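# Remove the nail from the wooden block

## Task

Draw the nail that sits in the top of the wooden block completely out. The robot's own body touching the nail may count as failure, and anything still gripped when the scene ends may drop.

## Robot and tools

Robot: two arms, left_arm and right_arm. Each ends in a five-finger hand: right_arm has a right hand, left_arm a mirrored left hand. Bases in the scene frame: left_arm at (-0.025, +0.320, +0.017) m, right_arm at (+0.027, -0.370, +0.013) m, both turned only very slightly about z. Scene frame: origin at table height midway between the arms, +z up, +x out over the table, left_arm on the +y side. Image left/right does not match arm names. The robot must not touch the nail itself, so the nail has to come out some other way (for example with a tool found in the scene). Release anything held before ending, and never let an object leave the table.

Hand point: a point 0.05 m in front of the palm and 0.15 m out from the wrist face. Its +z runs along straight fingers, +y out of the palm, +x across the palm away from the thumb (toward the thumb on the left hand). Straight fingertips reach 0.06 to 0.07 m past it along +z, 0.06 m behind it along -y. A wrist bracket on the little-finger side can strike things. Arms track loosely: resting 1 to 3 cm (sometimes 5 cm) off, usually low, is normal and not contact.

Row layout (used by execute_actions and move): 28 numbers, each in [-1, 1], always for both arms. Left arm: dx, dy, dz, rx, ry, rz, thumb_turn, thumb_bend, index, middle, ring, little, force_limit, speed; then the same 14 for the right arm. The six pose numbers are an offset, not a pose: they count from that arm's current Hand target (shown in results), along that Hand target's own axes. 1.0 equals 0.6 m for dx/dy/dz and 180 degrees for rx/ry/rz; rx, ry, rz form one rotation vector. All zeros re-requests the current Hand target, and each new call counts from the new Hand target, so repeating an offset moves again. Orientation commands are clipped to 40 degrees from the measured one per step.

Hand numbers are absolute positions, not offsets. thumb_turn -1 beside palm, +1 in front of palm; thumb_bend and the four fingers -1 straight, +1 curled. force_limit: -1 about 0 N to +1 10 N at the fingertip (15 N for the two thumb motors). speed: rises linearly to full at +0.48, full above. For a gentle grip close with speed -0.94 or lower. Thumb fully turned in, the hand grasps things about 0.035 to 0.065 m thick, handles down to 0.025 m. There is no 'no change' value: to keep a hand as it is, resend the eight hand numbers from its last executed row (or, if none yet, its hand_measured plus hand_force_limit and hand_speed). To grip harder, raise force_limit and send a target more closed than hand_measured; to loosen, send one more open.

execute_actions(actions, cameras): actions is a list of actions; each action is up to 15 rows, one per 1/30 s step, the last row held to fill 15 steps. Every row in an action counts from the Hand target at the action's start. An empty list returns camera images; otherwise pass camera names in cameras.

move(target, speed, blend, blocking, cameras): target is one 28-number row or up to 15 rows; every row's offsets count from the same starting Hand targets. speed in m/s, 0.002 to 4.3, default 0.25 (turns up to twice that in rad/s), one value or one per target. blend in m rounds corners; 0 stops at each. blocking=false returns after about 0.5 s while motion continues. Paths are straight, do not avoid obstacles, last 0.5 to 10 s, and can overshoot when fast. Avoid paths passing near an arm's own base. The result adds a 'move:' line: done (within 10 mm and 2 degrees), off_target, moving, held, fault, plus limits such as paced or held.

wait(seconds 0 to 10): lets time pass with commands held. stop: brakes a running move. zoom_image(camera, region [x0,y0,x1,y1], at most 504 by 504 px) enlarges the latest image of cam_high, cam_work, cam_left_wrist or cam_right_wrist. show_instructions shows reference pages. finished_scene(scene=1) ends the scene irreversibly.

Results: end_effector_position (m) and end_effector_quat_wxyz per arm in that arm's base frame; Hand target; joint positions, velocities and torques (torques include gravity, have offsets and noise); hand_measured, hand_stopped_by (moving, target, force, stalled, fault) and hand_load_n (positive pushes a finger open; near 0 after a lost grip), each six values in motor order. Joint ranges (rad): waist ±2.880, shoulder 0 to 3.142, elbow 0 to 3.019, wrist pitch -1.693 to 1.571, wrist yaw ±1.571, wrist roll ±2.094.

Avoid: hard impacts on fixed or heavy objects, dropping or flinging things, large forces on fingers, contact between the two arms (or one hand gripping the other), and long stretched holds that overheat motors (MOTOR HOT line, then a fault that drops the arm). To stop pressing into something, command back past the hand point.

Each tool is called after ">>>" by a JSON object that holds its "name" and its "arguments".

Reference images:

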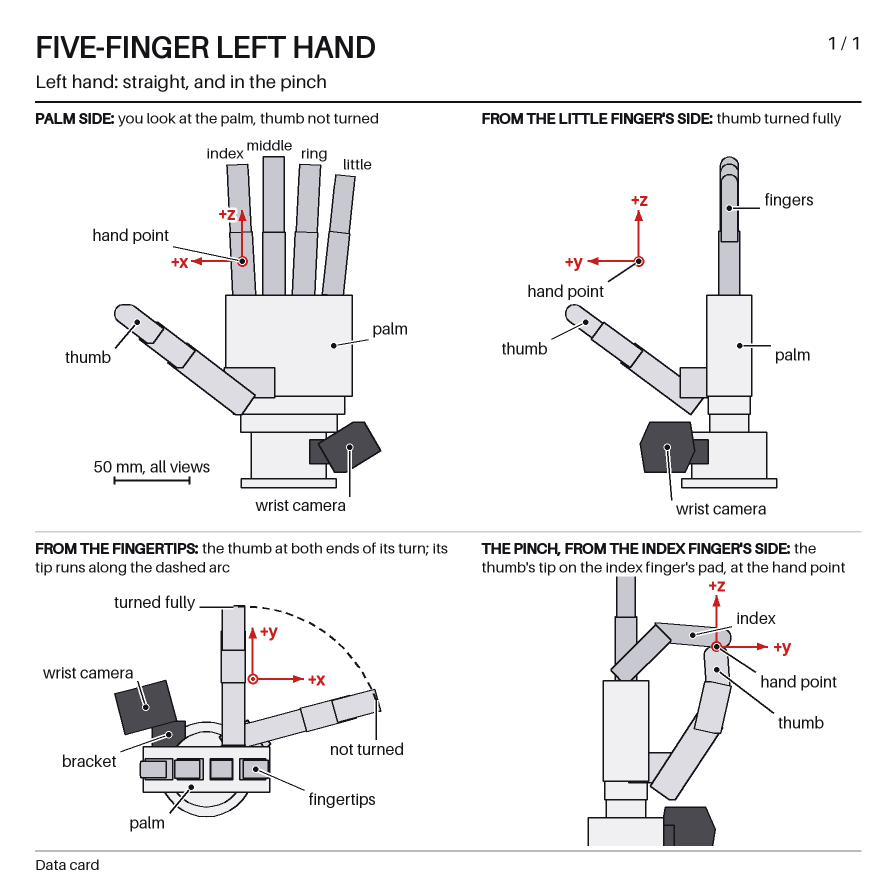

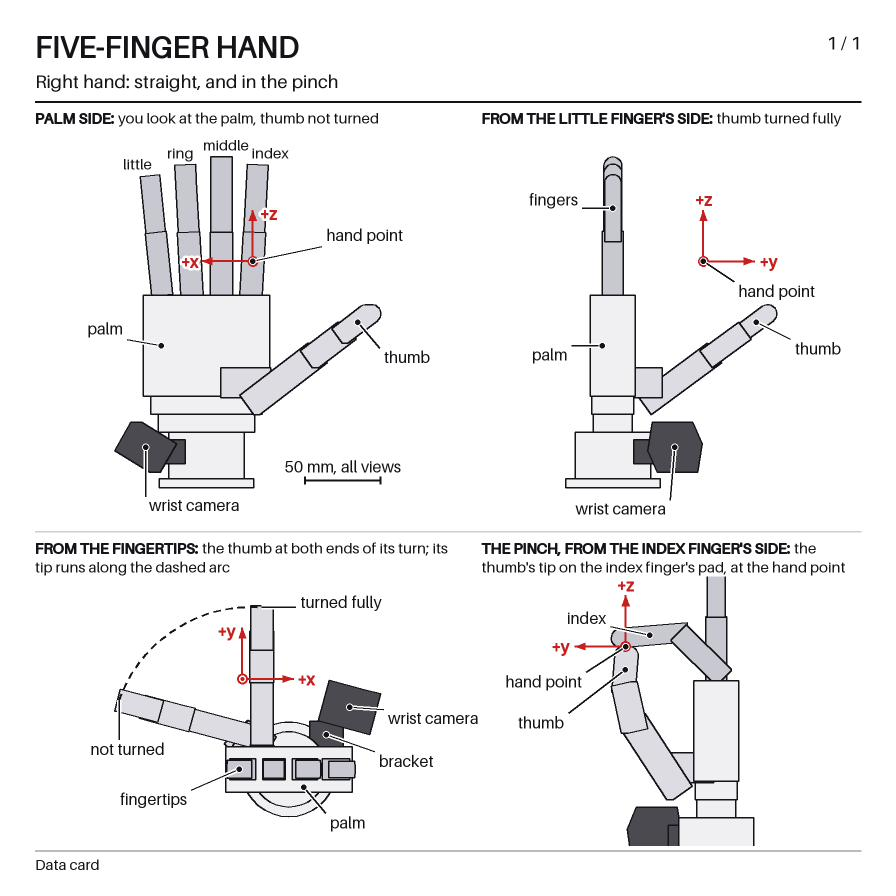

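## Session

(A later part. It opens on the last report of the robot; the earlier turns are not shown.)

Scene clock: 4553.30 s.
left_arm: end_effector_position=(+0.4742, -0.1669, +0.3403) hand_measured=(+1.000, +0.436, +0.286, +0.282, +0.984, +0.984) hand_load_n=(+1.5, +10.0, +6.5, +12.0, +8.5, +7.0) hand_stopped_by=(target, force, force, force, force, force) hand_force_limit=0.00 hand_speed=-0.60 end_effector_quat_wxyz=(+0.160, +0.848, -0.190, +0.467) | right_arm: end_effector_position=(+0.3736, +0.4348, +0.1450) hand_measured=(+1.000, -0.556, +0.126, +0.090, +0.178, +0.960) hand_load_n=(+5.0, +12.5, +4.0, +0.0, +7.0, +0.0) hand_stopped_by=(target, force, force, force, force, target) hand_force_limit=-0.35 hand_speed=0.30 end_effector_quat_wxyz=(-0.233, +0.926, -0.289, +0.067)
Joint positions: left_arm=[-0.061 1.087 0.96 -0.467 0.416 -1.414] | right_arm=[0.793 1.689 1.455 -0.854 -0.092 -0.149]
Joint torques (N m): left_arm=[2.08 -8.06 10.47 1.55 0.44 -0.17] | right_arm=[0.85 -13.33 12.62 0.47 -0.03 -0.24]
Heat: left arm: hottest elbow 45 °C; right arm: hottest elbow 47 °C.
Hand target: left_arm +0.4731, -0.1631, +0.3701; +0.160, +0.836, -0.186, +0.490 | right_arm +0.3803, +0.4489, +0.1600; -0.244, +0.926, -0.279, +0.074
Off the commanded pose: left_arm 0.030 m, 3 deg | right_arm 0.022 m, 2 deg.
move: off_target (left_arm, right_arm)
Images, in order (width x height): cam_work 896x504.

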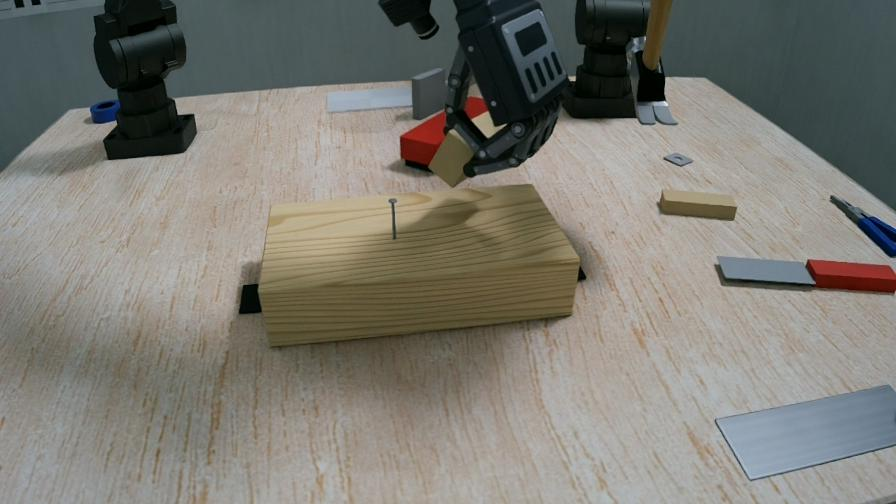

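>>> {"name": "move", "arguments": {"target": [0,0,0,0,0,0,1,1,1,1,1,1,0,-0.6,0.0004,0.0413,0.0724,0,0,0,1,0.1,0.2,0.2,0.96,0.96,-0.35,0.3], "speed": 0.1, "cameras": ["cam_work"]}}

>>> {"name": "zoom_image", "arguments": {"camera": "cam_work", "region": [400, 120, 540, 260]}}

Scene clock: 4560.20 s.
left_arm: end_effector_position=(+0.4742, -0.1669, +0.3403) hand_measured=(+1.000, +0.436, +0.286, +0.282, +0.984, +0.984) hand_load_n=(+1.5, +10.0, +6.5, +12.0, +8.5, +7.5) hand_stopped_by=(target, force, force, force, force, force) hand_force_limit=0.00 hand_speed=-0.60 end_effector_quat_wxyz=(+0.160, +0.848, -0.190, +0.467) | right_arm: end_effector_position=(+0.3782, +0.4394, +0.1082) hand_measured=(+1.000, -0.556, +0.126, +0.090, +0.178, +0.960) hand_load_n=(+5.0, +12.5, +4.0, +0.0, +7.5, +0.0) hand_stopped_by=(target, force, force, force, force, target) hand_force_limit=-0.35 hand_speed=0.30 end_effector_quat_wxyz=(-0.234, +0.926, -0.289, +0.067)
Joint positions: left_arm=[-0.061 1.087 0.96 -0.467 0.416 -1.414] | right_arm=[0.793 1.731 1.41 -0.766 -0.092 -0.15]
Joint torques (N m): left_arm=[2.08 -8.06 10.47 1.51 0.43 -0.18] | right_arm=[0.91 -14.21 9.01 1.92 -0.05 -0.22]
Heat: left arm: hottest elbow 45 °C; right arm: hottest elbow 48 °C.
Hand target: left_arm +0.4731, -0.1631, +0.3701; +0.160, +0.836, -0.186, +0.490 | right_arm +0.3804, +0.4486, +0.1099; -0.244, +0.926, -0.279, +0.074
Off the commanded pose: left_arm 0.030 m, 3 deg | right_arm 0.010 m, 2 deg.
move: off_target (left_arm)
Images, in order (width x height): cam_work 896x504.

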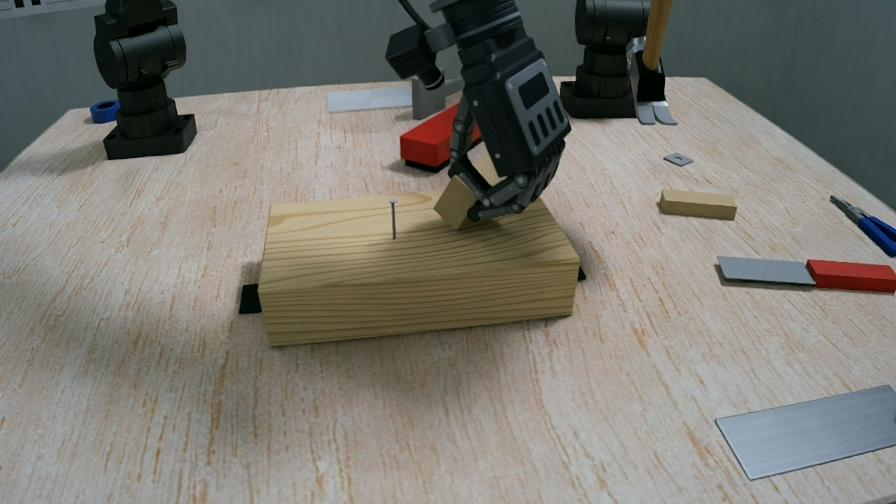

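Scaled by 3.600 from the camera's 896x504 image, which has a finer 1280x720 frame.

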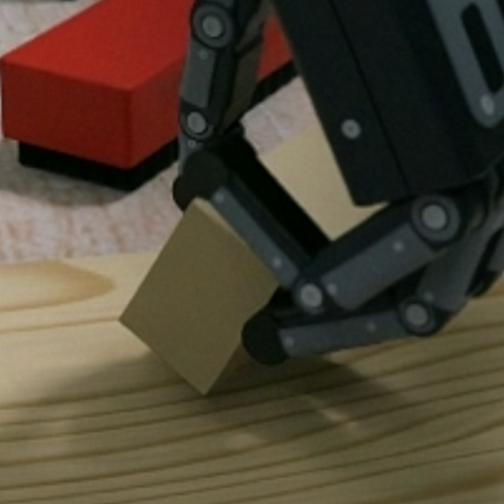

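>>> {"name": "move", "arguments": {"target": [[0,0,0,0,0,0,1,1,1,1,1,1,0,-0.6,0,0.0066,0.0116,0,0,0,1,0.1,0.2,0.2,0.96,0.96,-0.35,0.3],[0,0,0,0,0,0,1,1,1,1,1,1,0,-0.6,0,0.0066,0.0116,0,0,0,1,0.1,-0.15,-0.15,-0.15,0.96,-0.35,-0.6]], "speed": 0.06, "cameras": ["cam_work"]}}

>>> {"name": "zoom_image", "arguments": {"camera": "cam_work", "region": [400, 120, 540, 260]}}

Scene clock: 4567.37 s.
left_arm: end_effector_position=(+0.4742, -0.1669, +0.3403) hand_measured=(+1.000, +0.436, +0.286, +0.282, +0.984, +0.984) hand_load_n=(+1.5, +10.0, +6.5, +12.0, +8.5, +7.5) hand_stopped_by=(target, force, force, force, force, force) hand_force_limit=0.00 hand_speed=-0.60 end_effector_quat_wxyz=(+0.160, +0.848, -0.190, +0.467) | right_arm: end_effector_position=(+0.3795, +0.4407, +0.1057) hand_measured=(+1.000, -0.552, -0.150, -0.150, -0.150, +0.960) hand_load_n=(+0.0, +0.0, +0.0, +0.0, +0.0, +0.0) hand_stopped_by=(target, force, target, target, target, target) hand_force_limit=-0.35 hand_speed=-0.60 end_effector_quat_wxyz=(-0.239, +0.925, -0.288, +0.070)
Joint positions: left_arm=[-0.061 1.087 0.96 -0.467 0.416 -1.414] | right_arm=[0.793 1.731 1.401 -0.746 -0.092 -0.15]
Joint torques (N m): left_arm=[2.14 -8.06 10.47 1.55 0.43 -0.18] | right_arm=[0.85 -13.57 8.68 1.98 -0.04 -0.23]
Heat: left arm: hottest elbow 45 °C; right arm: hottest elbow 47 °C.
Hand target: left_arm +0.4731, -0.1631, +0.3701; +0.160, +0.836, -0.186, +0.490 | right_arm +0.3803, +0.4485, +0.1018; -0.244, +0.926, -0.279, +0.074
Off the commanded pose: left_arm 0.030 m, 3 deg | right_arm 0.009 m, 1 deg.
move: off_target (left_arm)
Images, in order (width x height): cam_work 896x504.

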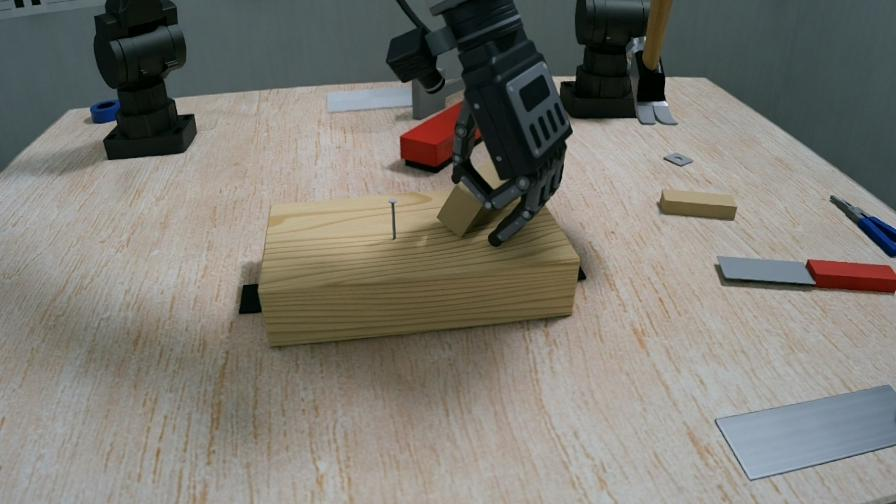

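Scaled by 3.600 from the camera's 896x504 image, which has a finer 1280x720 frame.

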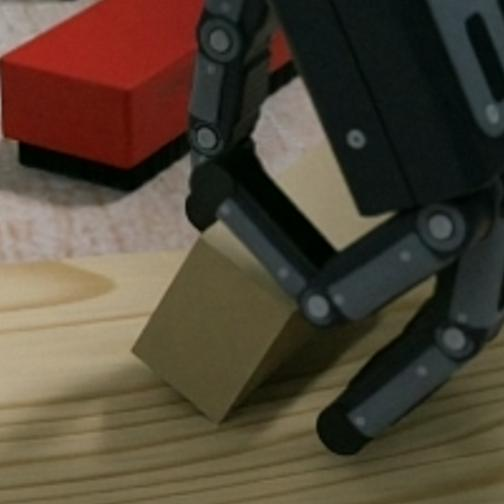

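>>> {"name": "move", "arguments": {"target": [[0,0,0,0,0,0,1,1,1,1,1,1,0,-0.6,0,0,0,0,0,0,1,0.1,-0.6,-0.6,-0.6,0.96,-0.35,-0.2],[0,0,0,0,0,0,1,1,1,1,1,1,0,-0.6,0,-0.034,0.0078,0,0,0,1,0.1,-0.6,-0.6,-0.6,0.96,-0.35,-0.2]], "speed": 0.06, "cameras": ["cam_work"]}}

>>> {"name": "zoom_image", "arguments": {"camera": "cam_work", "region": [400, 120, 540, 260]}}

Scene clock: 4596.53 s.
left_arm: end_effector_position=(+0.4742, -0.1669, +0.3403) hand_measured=(+1.000, +0.436, +0.286, +0.282, +0.984, +0.984) hand_load_n=(+1.5, +10.0, +6.5, +12.0, +8.5, +7.5) hand_stopped_by=(target, force, force, force, force, force) hand_force_limit=0.00 hand_speed=-0.60 end_effector_quat_wxyz=(+0.160, +0.848, -0.190, +0.467) | right_arm: end_effector_position=(+0.3883, +0.4522, +0.1106) hand_measured=(+1.000, -0.552, -0.600, -0.600, -0.600, +0.960) hand_load_n=(+0.0, +0.0, +0.0, -1.5, +0.0, +0.0) hand_stopped_by=(target, force, target, target, target, target) hand_force_limit=-0.35 hand_speed=-0.20 end_effector_quat_wxyz=(-0.246, +0.923, -0.285, +0.074)
Joint positions: left_arm=[-0.061 1.087 0.96 -0.467 0.416 -1.414] | right_arm=[0.797 1.752 1.439 -0.745 -0.089 -0.15]
Joint torques (N m): left_arm=[2.08 -8 10.47 1.52 0.43 -0.18] | right_arm=[1.2 -12.28 11.63 0.72 -0.01 -0.16]
Heat: left arm: hottest elbow 45 °C; right arm: hottest elbow 47 °C.
Hand target: left_arm +0.4731, -0.1631, +0.3701; +0.160, +0.836, -0.186, +0.490 | right_arm +0.3913, +0.4653, +0.1080; -0.244, +0.926, -0.279, +0.074
Off the commanded pose: left_arm 0.030 m, 3 deg | right_arm 0.014 m, 1 deg.
move: off_target (left_arm, right_arm)
Images, in order (width x height): cam_work 896x504.

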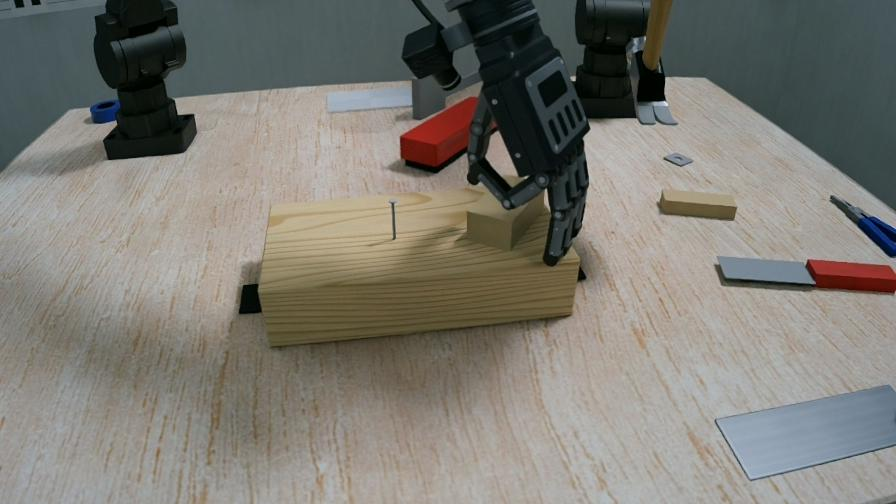

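Scaled by 3.600 from the camera's 896x504 image, which has a finer 1280x720 frame.

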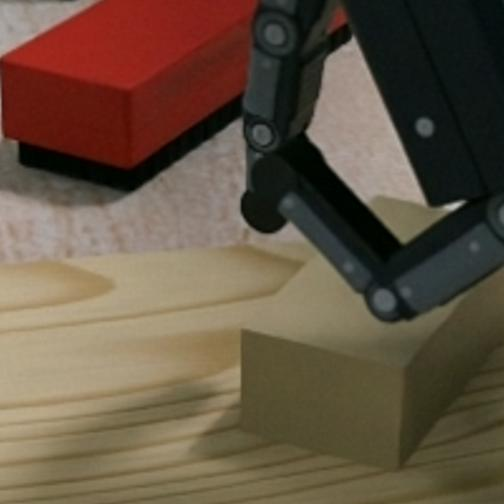

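>>> {"name": "move", "arguments": {"target": [[0,0,0,0,0,0,1,1,1,1,1,1,0,-0.6,0,-0.074,-0.1306,0,0,0,1,0.1,-0.6,-0.6,-0.6,0.96,-0.35,-0.2],[0,0,0,0,0,0,1,1,1,1,1,1,0,-0.6,-0.0063,0.1083,-0.2186,0.2,0,0,1,-0.7,-0.2,-0.2,-1,-1,-0.35,0.4],[0,0,0,0,0,0,1,1,1,1,1,1,0,-0.6,-0.0063,0.1083,-0.2186,0.2,0,0,1,-0.7,-0.2,-0.2,-1,-1,-0.35,0.4]], "speed": 0.25, "cameras": ["cam_work","cam_high"]}}

>>> {"name": "zoom_image", "arguments": {"camera": "cam_high", "region": [400, 240, 490, 330]}}

>>> {"name": "zoom_image", "arguments": {"camera": "cam_work", "region": [380, 120, 580, 320]}}

Scene clock: 4611.23 s.
left_arm: end_effector_position=(+0.4742, -0.1669, +0.3403) hand_measured=(+1.000, +0.436, +0.286, +0.282, +0.984, +0.984) hand_load_n=(+1.5, +10.0, +6.5, +12.0, +8.5, +7.5) hand_stopped_by=(target, force, force, force, force, force) hand_force_limit=0.00 hand_speed=-0.60 end_effector_quat_wxyz=(+0.160, +0.848, -0.190, +0.467) | right_arm: end_effector_position=(+0.3144, +0.3659, +0.1775) hand_measured=(+1.000, -0.700, -0.200, -0.200, -1.000, -1.000) hand_load_n=(+0.0, +0.0, +0.0, +0.0, +0.0, +0.0) hand_stopped_by=(target, target, target, target, target, target) hand_force_limit=-0.35 hand_speed=0.40 end_effector_quat_wxyz=(-0.503, +0.817, -0.241, +0.148)
Joint positions: left_arm=[-0.061 1.087 0.96 -0.467 0.416 -1.414] | right_arm=[0.715 1.149 0.744 -0.078 -0.252 -0.13]
Joint torques (N m): left_arm=[2.14 -8.18 10.47 1.54 0.43 -0.17] | right_arm=[-0.97 -7.12 9.05 3.02 -0.31 -0.02]
Heat: left arm: hottest elbow 45 °C; right arm: hottest elbow 48 °C.
Hand target: left_arm +0.4731, -0.1631, +0.3701; +0.160, +0.836, -0.186, +0.490 | right_arm +0.3213, +0.3663, +0.1899; -0.518, +0.805, -0.242, +0.156
Off the commanded pose: left_arm 0.030 m, 3 deg | right_arm 0.014 m, 2 deg.
move: off_target (left_arm, right_arm); target 2's new numbers were sent with right_arm's hand 0.015 m and 2 deg from that target
Images, in order (width x height): cam_high 896x504, cam_work 896x504.

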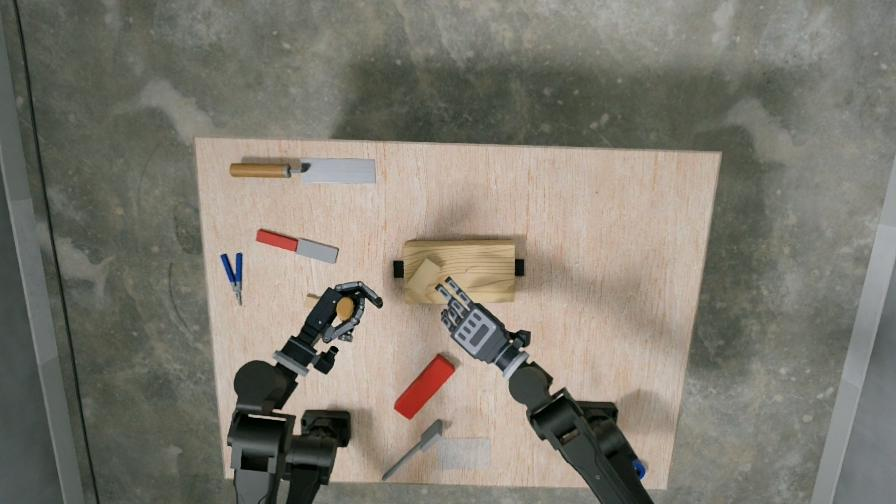

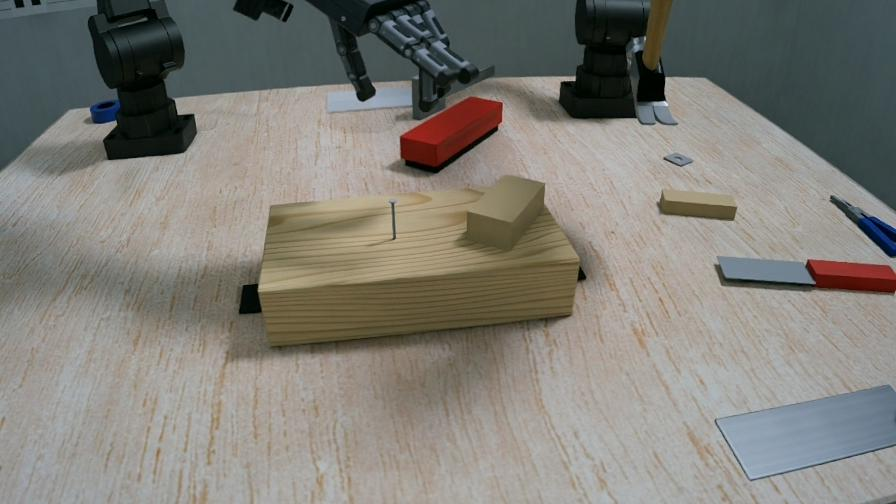

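Scaled by 5.600 from the camera's 896x504 image, which has a finer 1280x720 frame.

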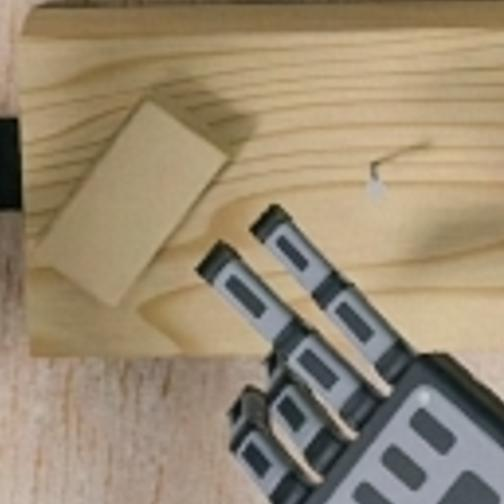

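Scaled by 2.520 from the camera's 896x504 image, which has a finer 1280x720 frame.

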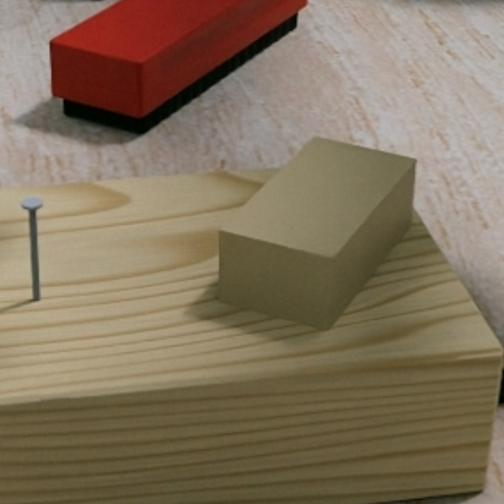

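>>> {"name": "move", "arguments": {"target": [[0,0,0,0,0,0,1,1,1,1,1,1,0,-0.6,0.0128,-0.0356,0.1782,0,0,0,1,-0.7,-0.2,-0.2,-1,-1,-0.35,0.4],[0,0,0,0,0,0,1,1,1,1,1,1,0,-0.6,0.0127,0.0652,0.2243,0,0,0,1,-0.7,-0.2,-0.2,-1,-1,-0.35,0.4]], "speed": 0.15, "cameras": ["cam_work","cam_right_wrist"]}}

>>> {"name": "zoom_image", "arguments": {"camera": "cam_work", "region": [420, 120, 580, 280]}}

Scene clock: 4634.37 s.
left_arm: end_effector_position=(+0.4742, -0.1669, +0.3403) hand_measured=(+1.000, +0.436, +0.286, +0.282, +0.984, +0.984) hand_load_n=(+1.5, +10.0, +6.5, +12.0, +8.5, +7.5) hand_stopped_by=(target, force, force, force, force, force) hand_force_limit=0.00 hand_speed=-0.60 end_effector_quat_wxyz=(+0.160, +0.848, -0.190, +0.467) | right_arm: end_effector_position=(+0.3858, +0.4414, +0.0929) hand_measured=(+1.000, -0.700, -0.200, -0.200, -1.000, -1.000) hand_load_n=(+0.0, +0.0, +0.0, +0.0, +0.0, +0.0) hand_stopped_by=(target, target, target, target, target, target) hand_force_limit=-0.35 hand_speed=0.40 end_effector_quat_wxyz=(-0.507, +0.812, -0.246, +0.154)
Joint positions: left_arm=[-0.061 1.087 0.96 -0.467 0.416 -1.414] | right_arm=[0.742 1.562 0.868 0.228 -0.215 -0.108]
Joint torques (N m): left_arm=[2.2 -8 10.48 1.54 0.43 -0.17] | right_arm=[1.03 -10.64 8.03 3.02 -0.06 -0.02]
Heat: left arm: hottest elbow 45 °C; right arm: hottest elbow 48 °C.
Hand target: left_arm +0.4731, -0.1631, +0.3701; +0.160, +0.836, -0.186, +0.490 | right_arm +0.3864, +0.4507, +0.0988; -0.518, +0.805, -0.242, +0.156
Off the commanded pose: left_arm 0.030 m, 3 deg | right_arm 0.011 m, 2 deg.
move: off_target (left_arm, right_arm)
Images, in order (width x height): cam_work 896x504, cam_right_wrist 616x616.

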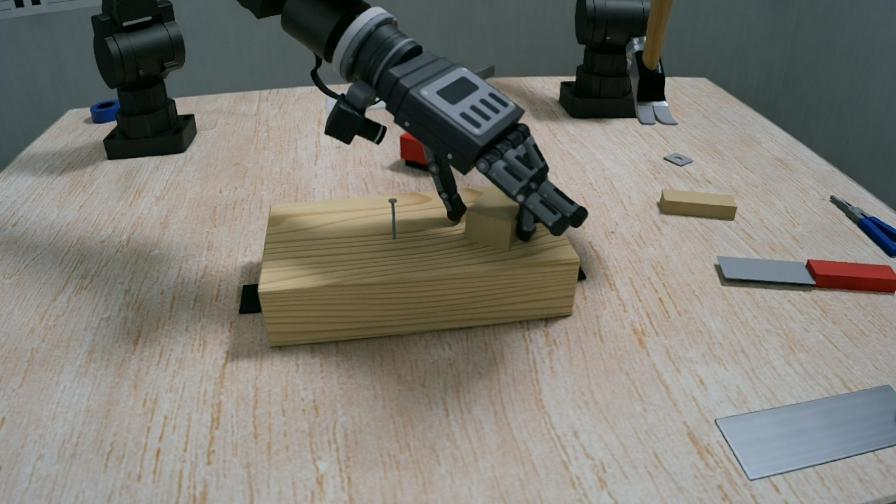

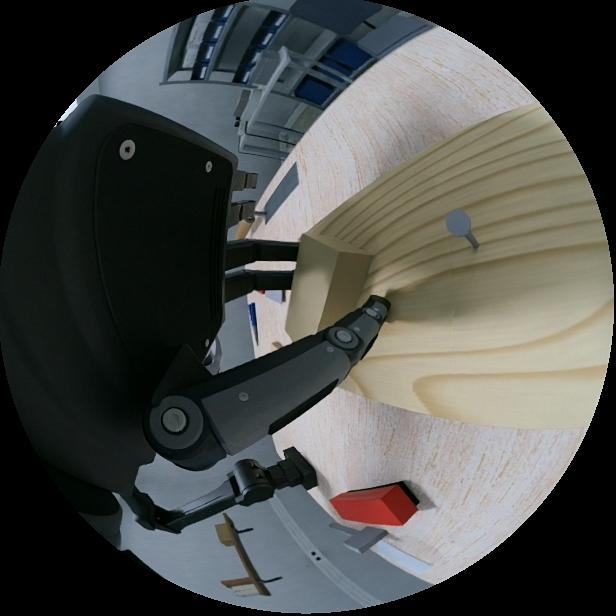

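Scaled by 3.150 from the camera's 896x504 image, which has a finer 1280x720 frame.

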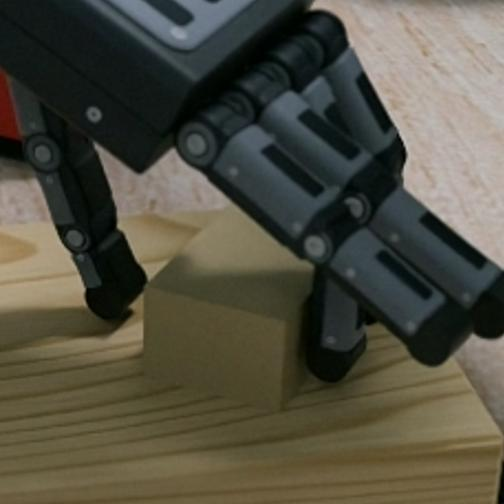

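>>> {"name": "move", "arguments": {"target": [[0,0,0,0,0,0,1,1,1,1,1,1,0,-0.6,0,0,0,0,0,0,1,0.1,0.2,0.2,-1,-1,-0.35,-0.6],[0,0,0,0,0,0,1,1,1,1,1,1,0,-0.6,0,-0.045,-0.0208,0,0,0,1,0.1,0.2,0.2,-1,-1,-0.35,-0.6]], "speed": 0.12, "cameras": ["cam_work","cam_right_wrist"]}}

>>> {"name": "zoom_image", "arguments": {"camera": "cam_work", "region": [420, 100, 580, 260]}}

Scene clock: 4638.80 s.
left_arm: end_effector_position=(+0.4742, -0.1669, +0.3403) hand_measured=(+1.000, +0.436, +0.286, +0.282, +0.984, +0.984) hand_load_n=(+1.5, +10.0, +6.5, +12.0, +8.5, +7.5) hand_stopped_by=(target, force, force, force, force, force) hand_force_limit=0.00 hand_speed=-0.60 end_effector_quat_wxyz=(+0.160, +0.848, -0.190, +0.467) | right_arm: end_effector_position=(+0.3804, +0.4364, +0.1007) hand_measured=(+1.000, -0.614, +0.010, -0.020, -1.000, -1.000) hand_load_n=(-5.5, +11.0, +10.5, +0.5, +0.0, +0.0) hand_stopped_by=(target, force, force, force, target, target) hand_force_limit=-0.35 hand_speed=-0.60 end_effector_quat_wxyz=(-0.501, +0.816, -0.249, +0.150)
Joint positions: left_arm=[-0.061 1.087 0.96 -0.467 0.416 -1.414] | right_arm=[0.742 1.53 0.868 0.179 -0.215 -0.107]
Joint torques (N m): left_arm=[2.14 -8.06 10.47 1.51 0.43 -0.17] | right_arm=[0.79 -12.34 10.71 1.37 -0.07 -0.03]
Heat: left arm: hottest elbow 45 °C; right arm: hottest elbow 48 °C.
Hand target: left_arm +0.4731, -0.1631, +0.3701; +0.160, +0.836, -0.186, +0.490 | right_arm +0.3863, +0.4506, +0.1286; -0.518, +0.805, -0.242, +0.156
Off the commanded pose: left_arm 0.030 m, 3 deg | right_arm 0.032 m, 3 deg.
move: off_target (left_arm, right_arm)
Images, in order (width x height): cam_work 896x504, cam_right_wrist 616x616.

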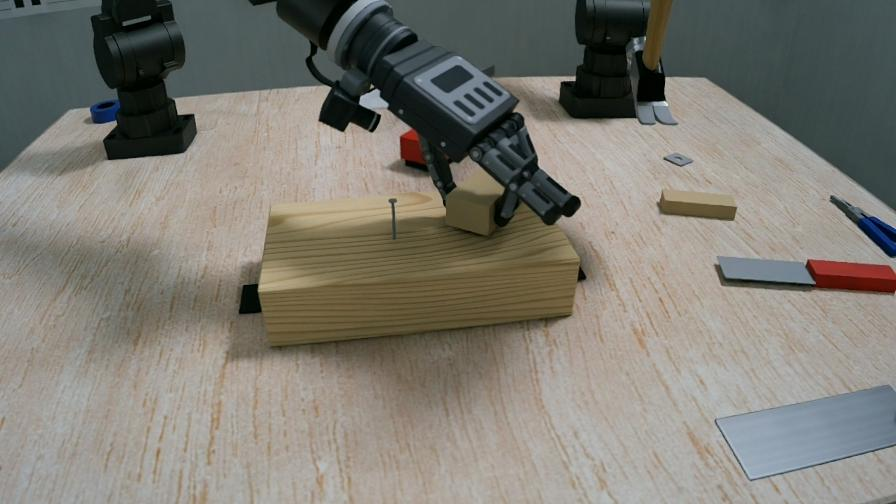

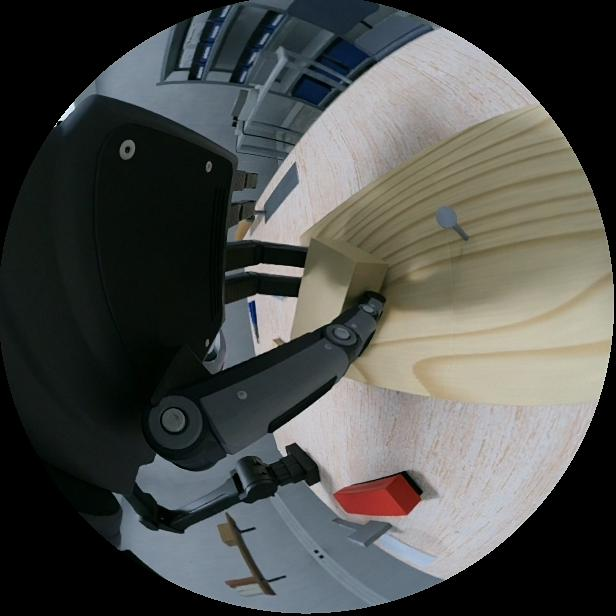

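Scaled by 3.150 from the camera's 896x504 image, which has a finer 1280x720 frame.

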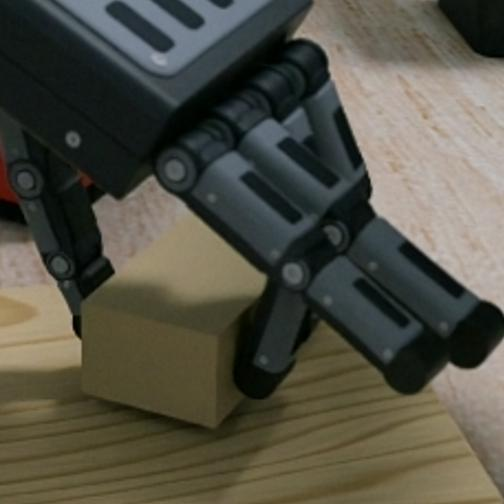

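>>> {"name": "move", "arguments": {"target": [0,0,0,0,0,0,1,1,1,1,1,1,0,-0.6,-0.0029,0.0471,-0.1086,0,0.0177,0.0081,1,0.1,0.2,0.2,-1,-1,-0.35,-0.6], "speed": 0.12, "cameras": ["cam_work","cam_right_wrist","cam_high"]}}

>>> {"name": "zoom_image", "arguments": {"camera": "cam_work", "region": [360, 120, 520, 280]}}

>>> {"name": "zoom_image", "arguments": {"camera": "cam_high", "region": [410, 250, 490, 330]}}

Scene clock: 4653.07 s.
left_arm: end_effector_position=(+0.4742, -0.1669, +0.3403) hand_measured=(+1.000, +0.436, +0.286, +0.282, +0.984, +0.984) hand_load_n=(+1.5, +10.0, +6.5, +12.0, +8.5, +7.5) hand_stopped_by=(target, force, force, force, force, force) hand_force_limit=0.00 hand_speed=-0.60 end_effector_quat_wxyz=(+0.160, +0.848, -0.190, +0.467) | right_arm: end_effector_position=(+0.3433, +0.3934, +0.1201) hand_measured=(+1.000, -0.614, +0.010, -0.020, -1.000, -1.000) hand_load_n=(-6.0, +11.0, +10.0, +0.5, +0.0, +0.0) hand_stopped_by=(target, force, force, force, target, target) hand_force_limit=-0.35 hand_speed=-0.60 end_effector_quat_wxyz=(-0.507, +0.803, -0.262, +0.169)
Joint positions: left_arm=[-0.061 1.087 0.96 -0.467 0.416 -1.414] | right_arm=[0.742 1.342 0.713 0.179 -0.173 -0.09]
Joint torques (N m): left_arm=[2.08 -8.06 10.47 1.51 0.44 -0.18] | right_arm=[-0.32 -9.52 8.13 1.73 -0.03 0.01]
Heat: left arm: hottest elbow 45 °C; right arm: hottest elbow 48 °C.
Hand target: left_arm +0.4731, -0.1631, +0.3701; +0.160, +0.836, -0.186, +0.490 | right_arm +0.3456, +0.3923, +0.1297; -0.513, +0.798, -0.267, +0.172
Off the commanded pose: left_arm 0.030 m, 3 deg | right_arm 0.010 m, 1 deg.
move: off_target (left_arm)
Images, in order (width x height): cam_high 896x504, cam_work 896x504, cam_right_wrist 616x616.

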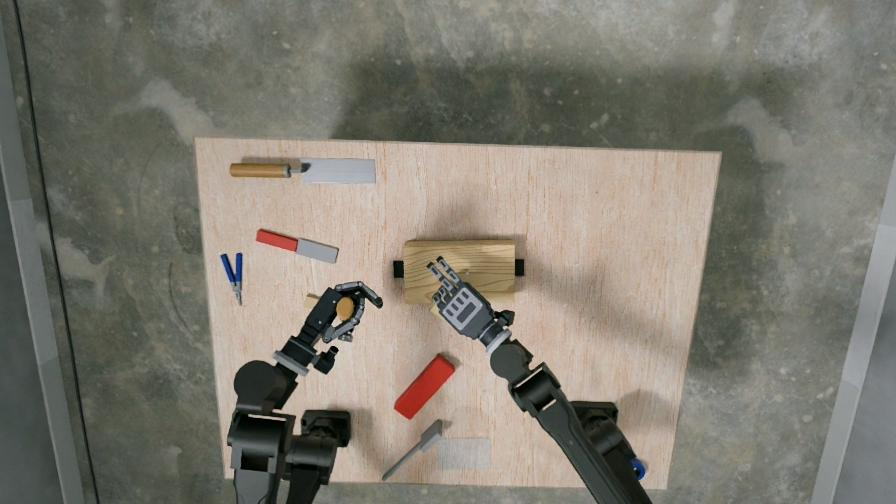

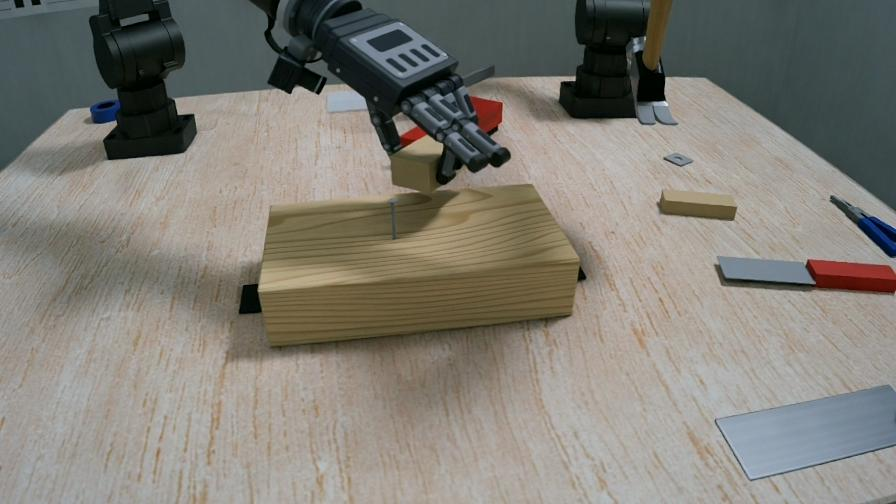

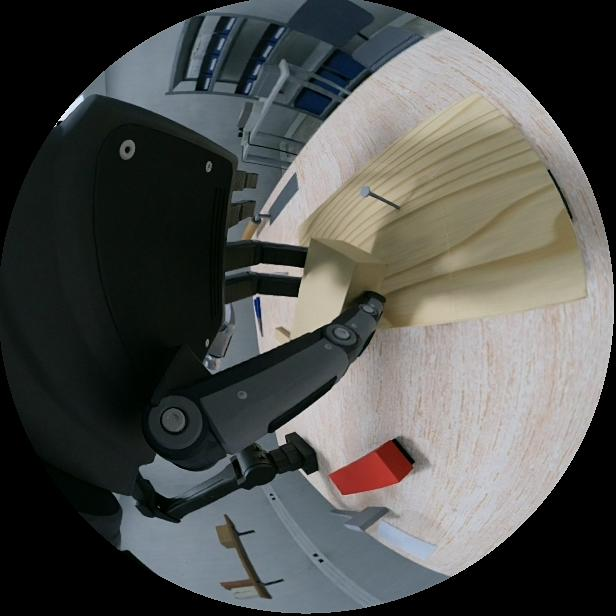

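Scaled by 3.150 from the camera's 896x504 image, which has a finer 1280x720 frame.

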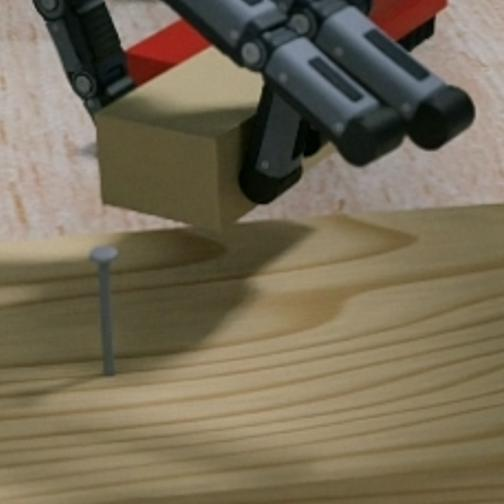

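Scaled by 6.300 from the camera's 896x504 image, which has a finer 1280x720 frame.

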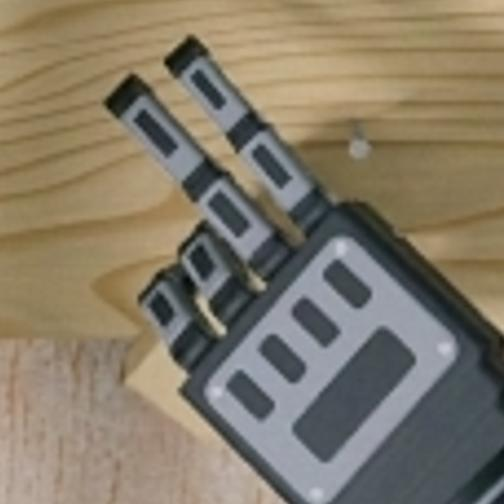

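>>> {"name": "move", "arguments": {"target": [0,0,0,0,0,0,1,1,1,1,1,1,0,-0.6,0.0037,0.0402,0.0192,0,0,0,1,0.1,0.2,0.2,-1,-1,-0.35,-0.6], "speed": 0.1, "cameras": ["cam_work","cam_right_wrist","cam_high"]}}

>>> {"name": "zoom_image", "arguments": {"camera": "cam_work", "region": [360, 120, 500, 260]}}

>>> {"name": "zoom_image", "arguments": {"camera": "cam_right_wrist", "region": [260, 140, 460, 340]}}

Scene clock: 4669.93 s.
left_arm: end_effector_position=(+0.4742, -0.1669, +0.3403) hand_measured=(+1.000, +0.436, +0.286, +0.282, +0.984, +0.984) hand_load_n=(+1.5, +10.0, +6.0, +12.0, +8.5, +7.5) hand_stopped_by=(target, force, force, force, force, force) hand_force_limit=0.00 hand_speed=-0.60 end_effector_quat_wxyz=(+0.160, +0.848, -0.190, +0.467) | right_arm: end_effector_position=(+0.3392, +0.3897, +0.0981) hand_measured=(+1.000, -0.614, +0.010, -0.020, -1.000, -1.000) hand_load_n=(-5.5, +11.5, +10.5, +1.0, +0.0, +0.0) hand_stopped_by=(target, force, force, force, target, target) hand_force_limit=-0.35 hand_speed=-0.60 end_effector_quat_wxyz=(-0.503, +0.806, -0.263, +0.167)
Joint positions: left_arm=[-0.061 1.087 0.96 -0.467 0.416 -1.414] | right_arm=[0.742 1.373 0.678 0.235 -0.173 -0.089]
Joint torques (N m): left_arm=[2.14 -8 10.47 1.54 0.44 -0.17] | right_arm=[-0.91 -7.71 7.98 3.21 -0.21 -0.03]
Heat: left arm: hottest elbow 45 °C; right arm: hottest elbow 46 °C.
Hand target: left_arm +0.4731, -0.1631, +0.3701; +0.160, +0.836, -0.186, +0.490 | right_arm +0.3477, +0.3914, +0.1030; -0.513, +0.798, -0.267, +0.172
Off the commanded pose: left_arm 0.030 m, 3 deg | right_arm 0.010 m, 2 deg.
move: off_target (left_arm)
Images, in order (width x height): cam_high 896x504, cam_work 896x504, cam_right_wrist 616x616.

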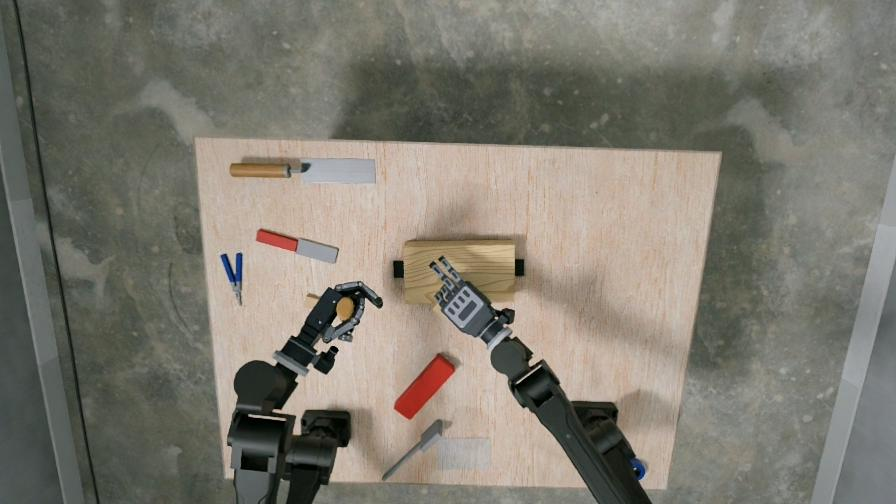

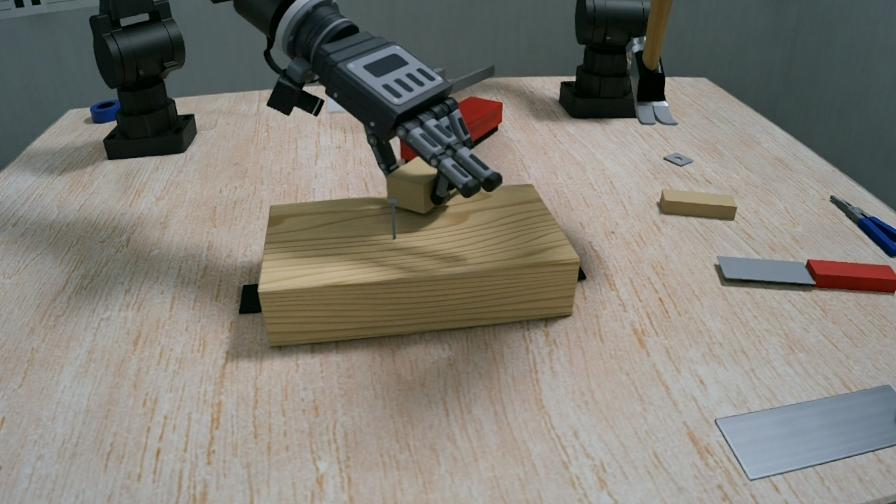

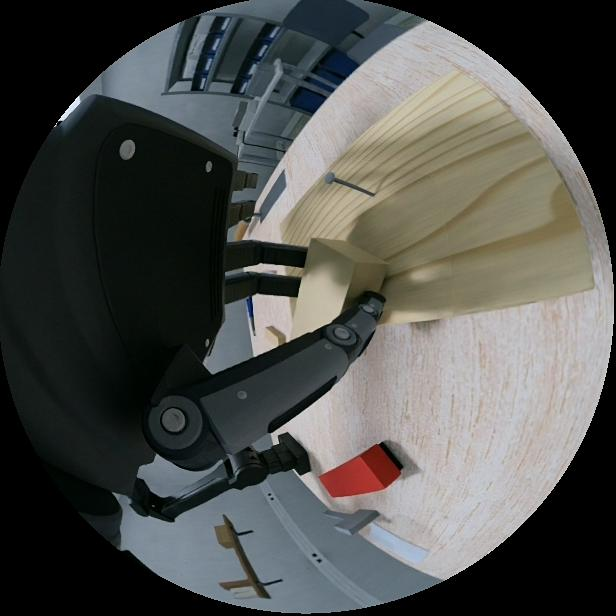

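Scaled by 3.600 from the camera's 896x504 image, which has a finer 1280x720 frame.

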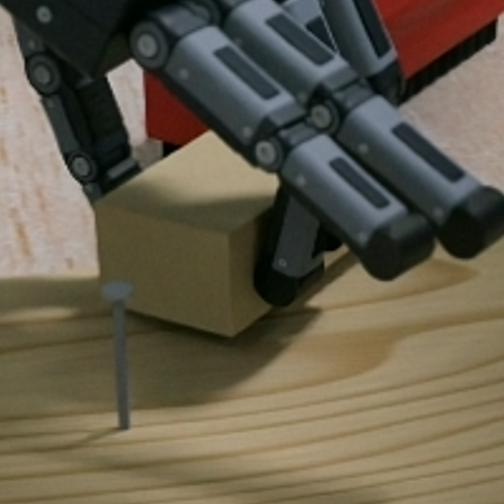

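Scaled by 2.520 from the camera's 616x616 image, which has a finer 880x880 frame.

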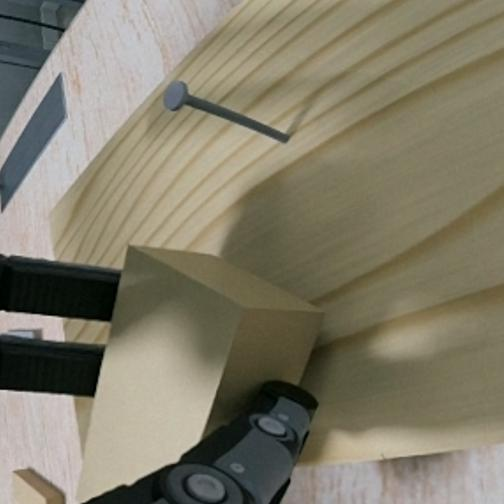

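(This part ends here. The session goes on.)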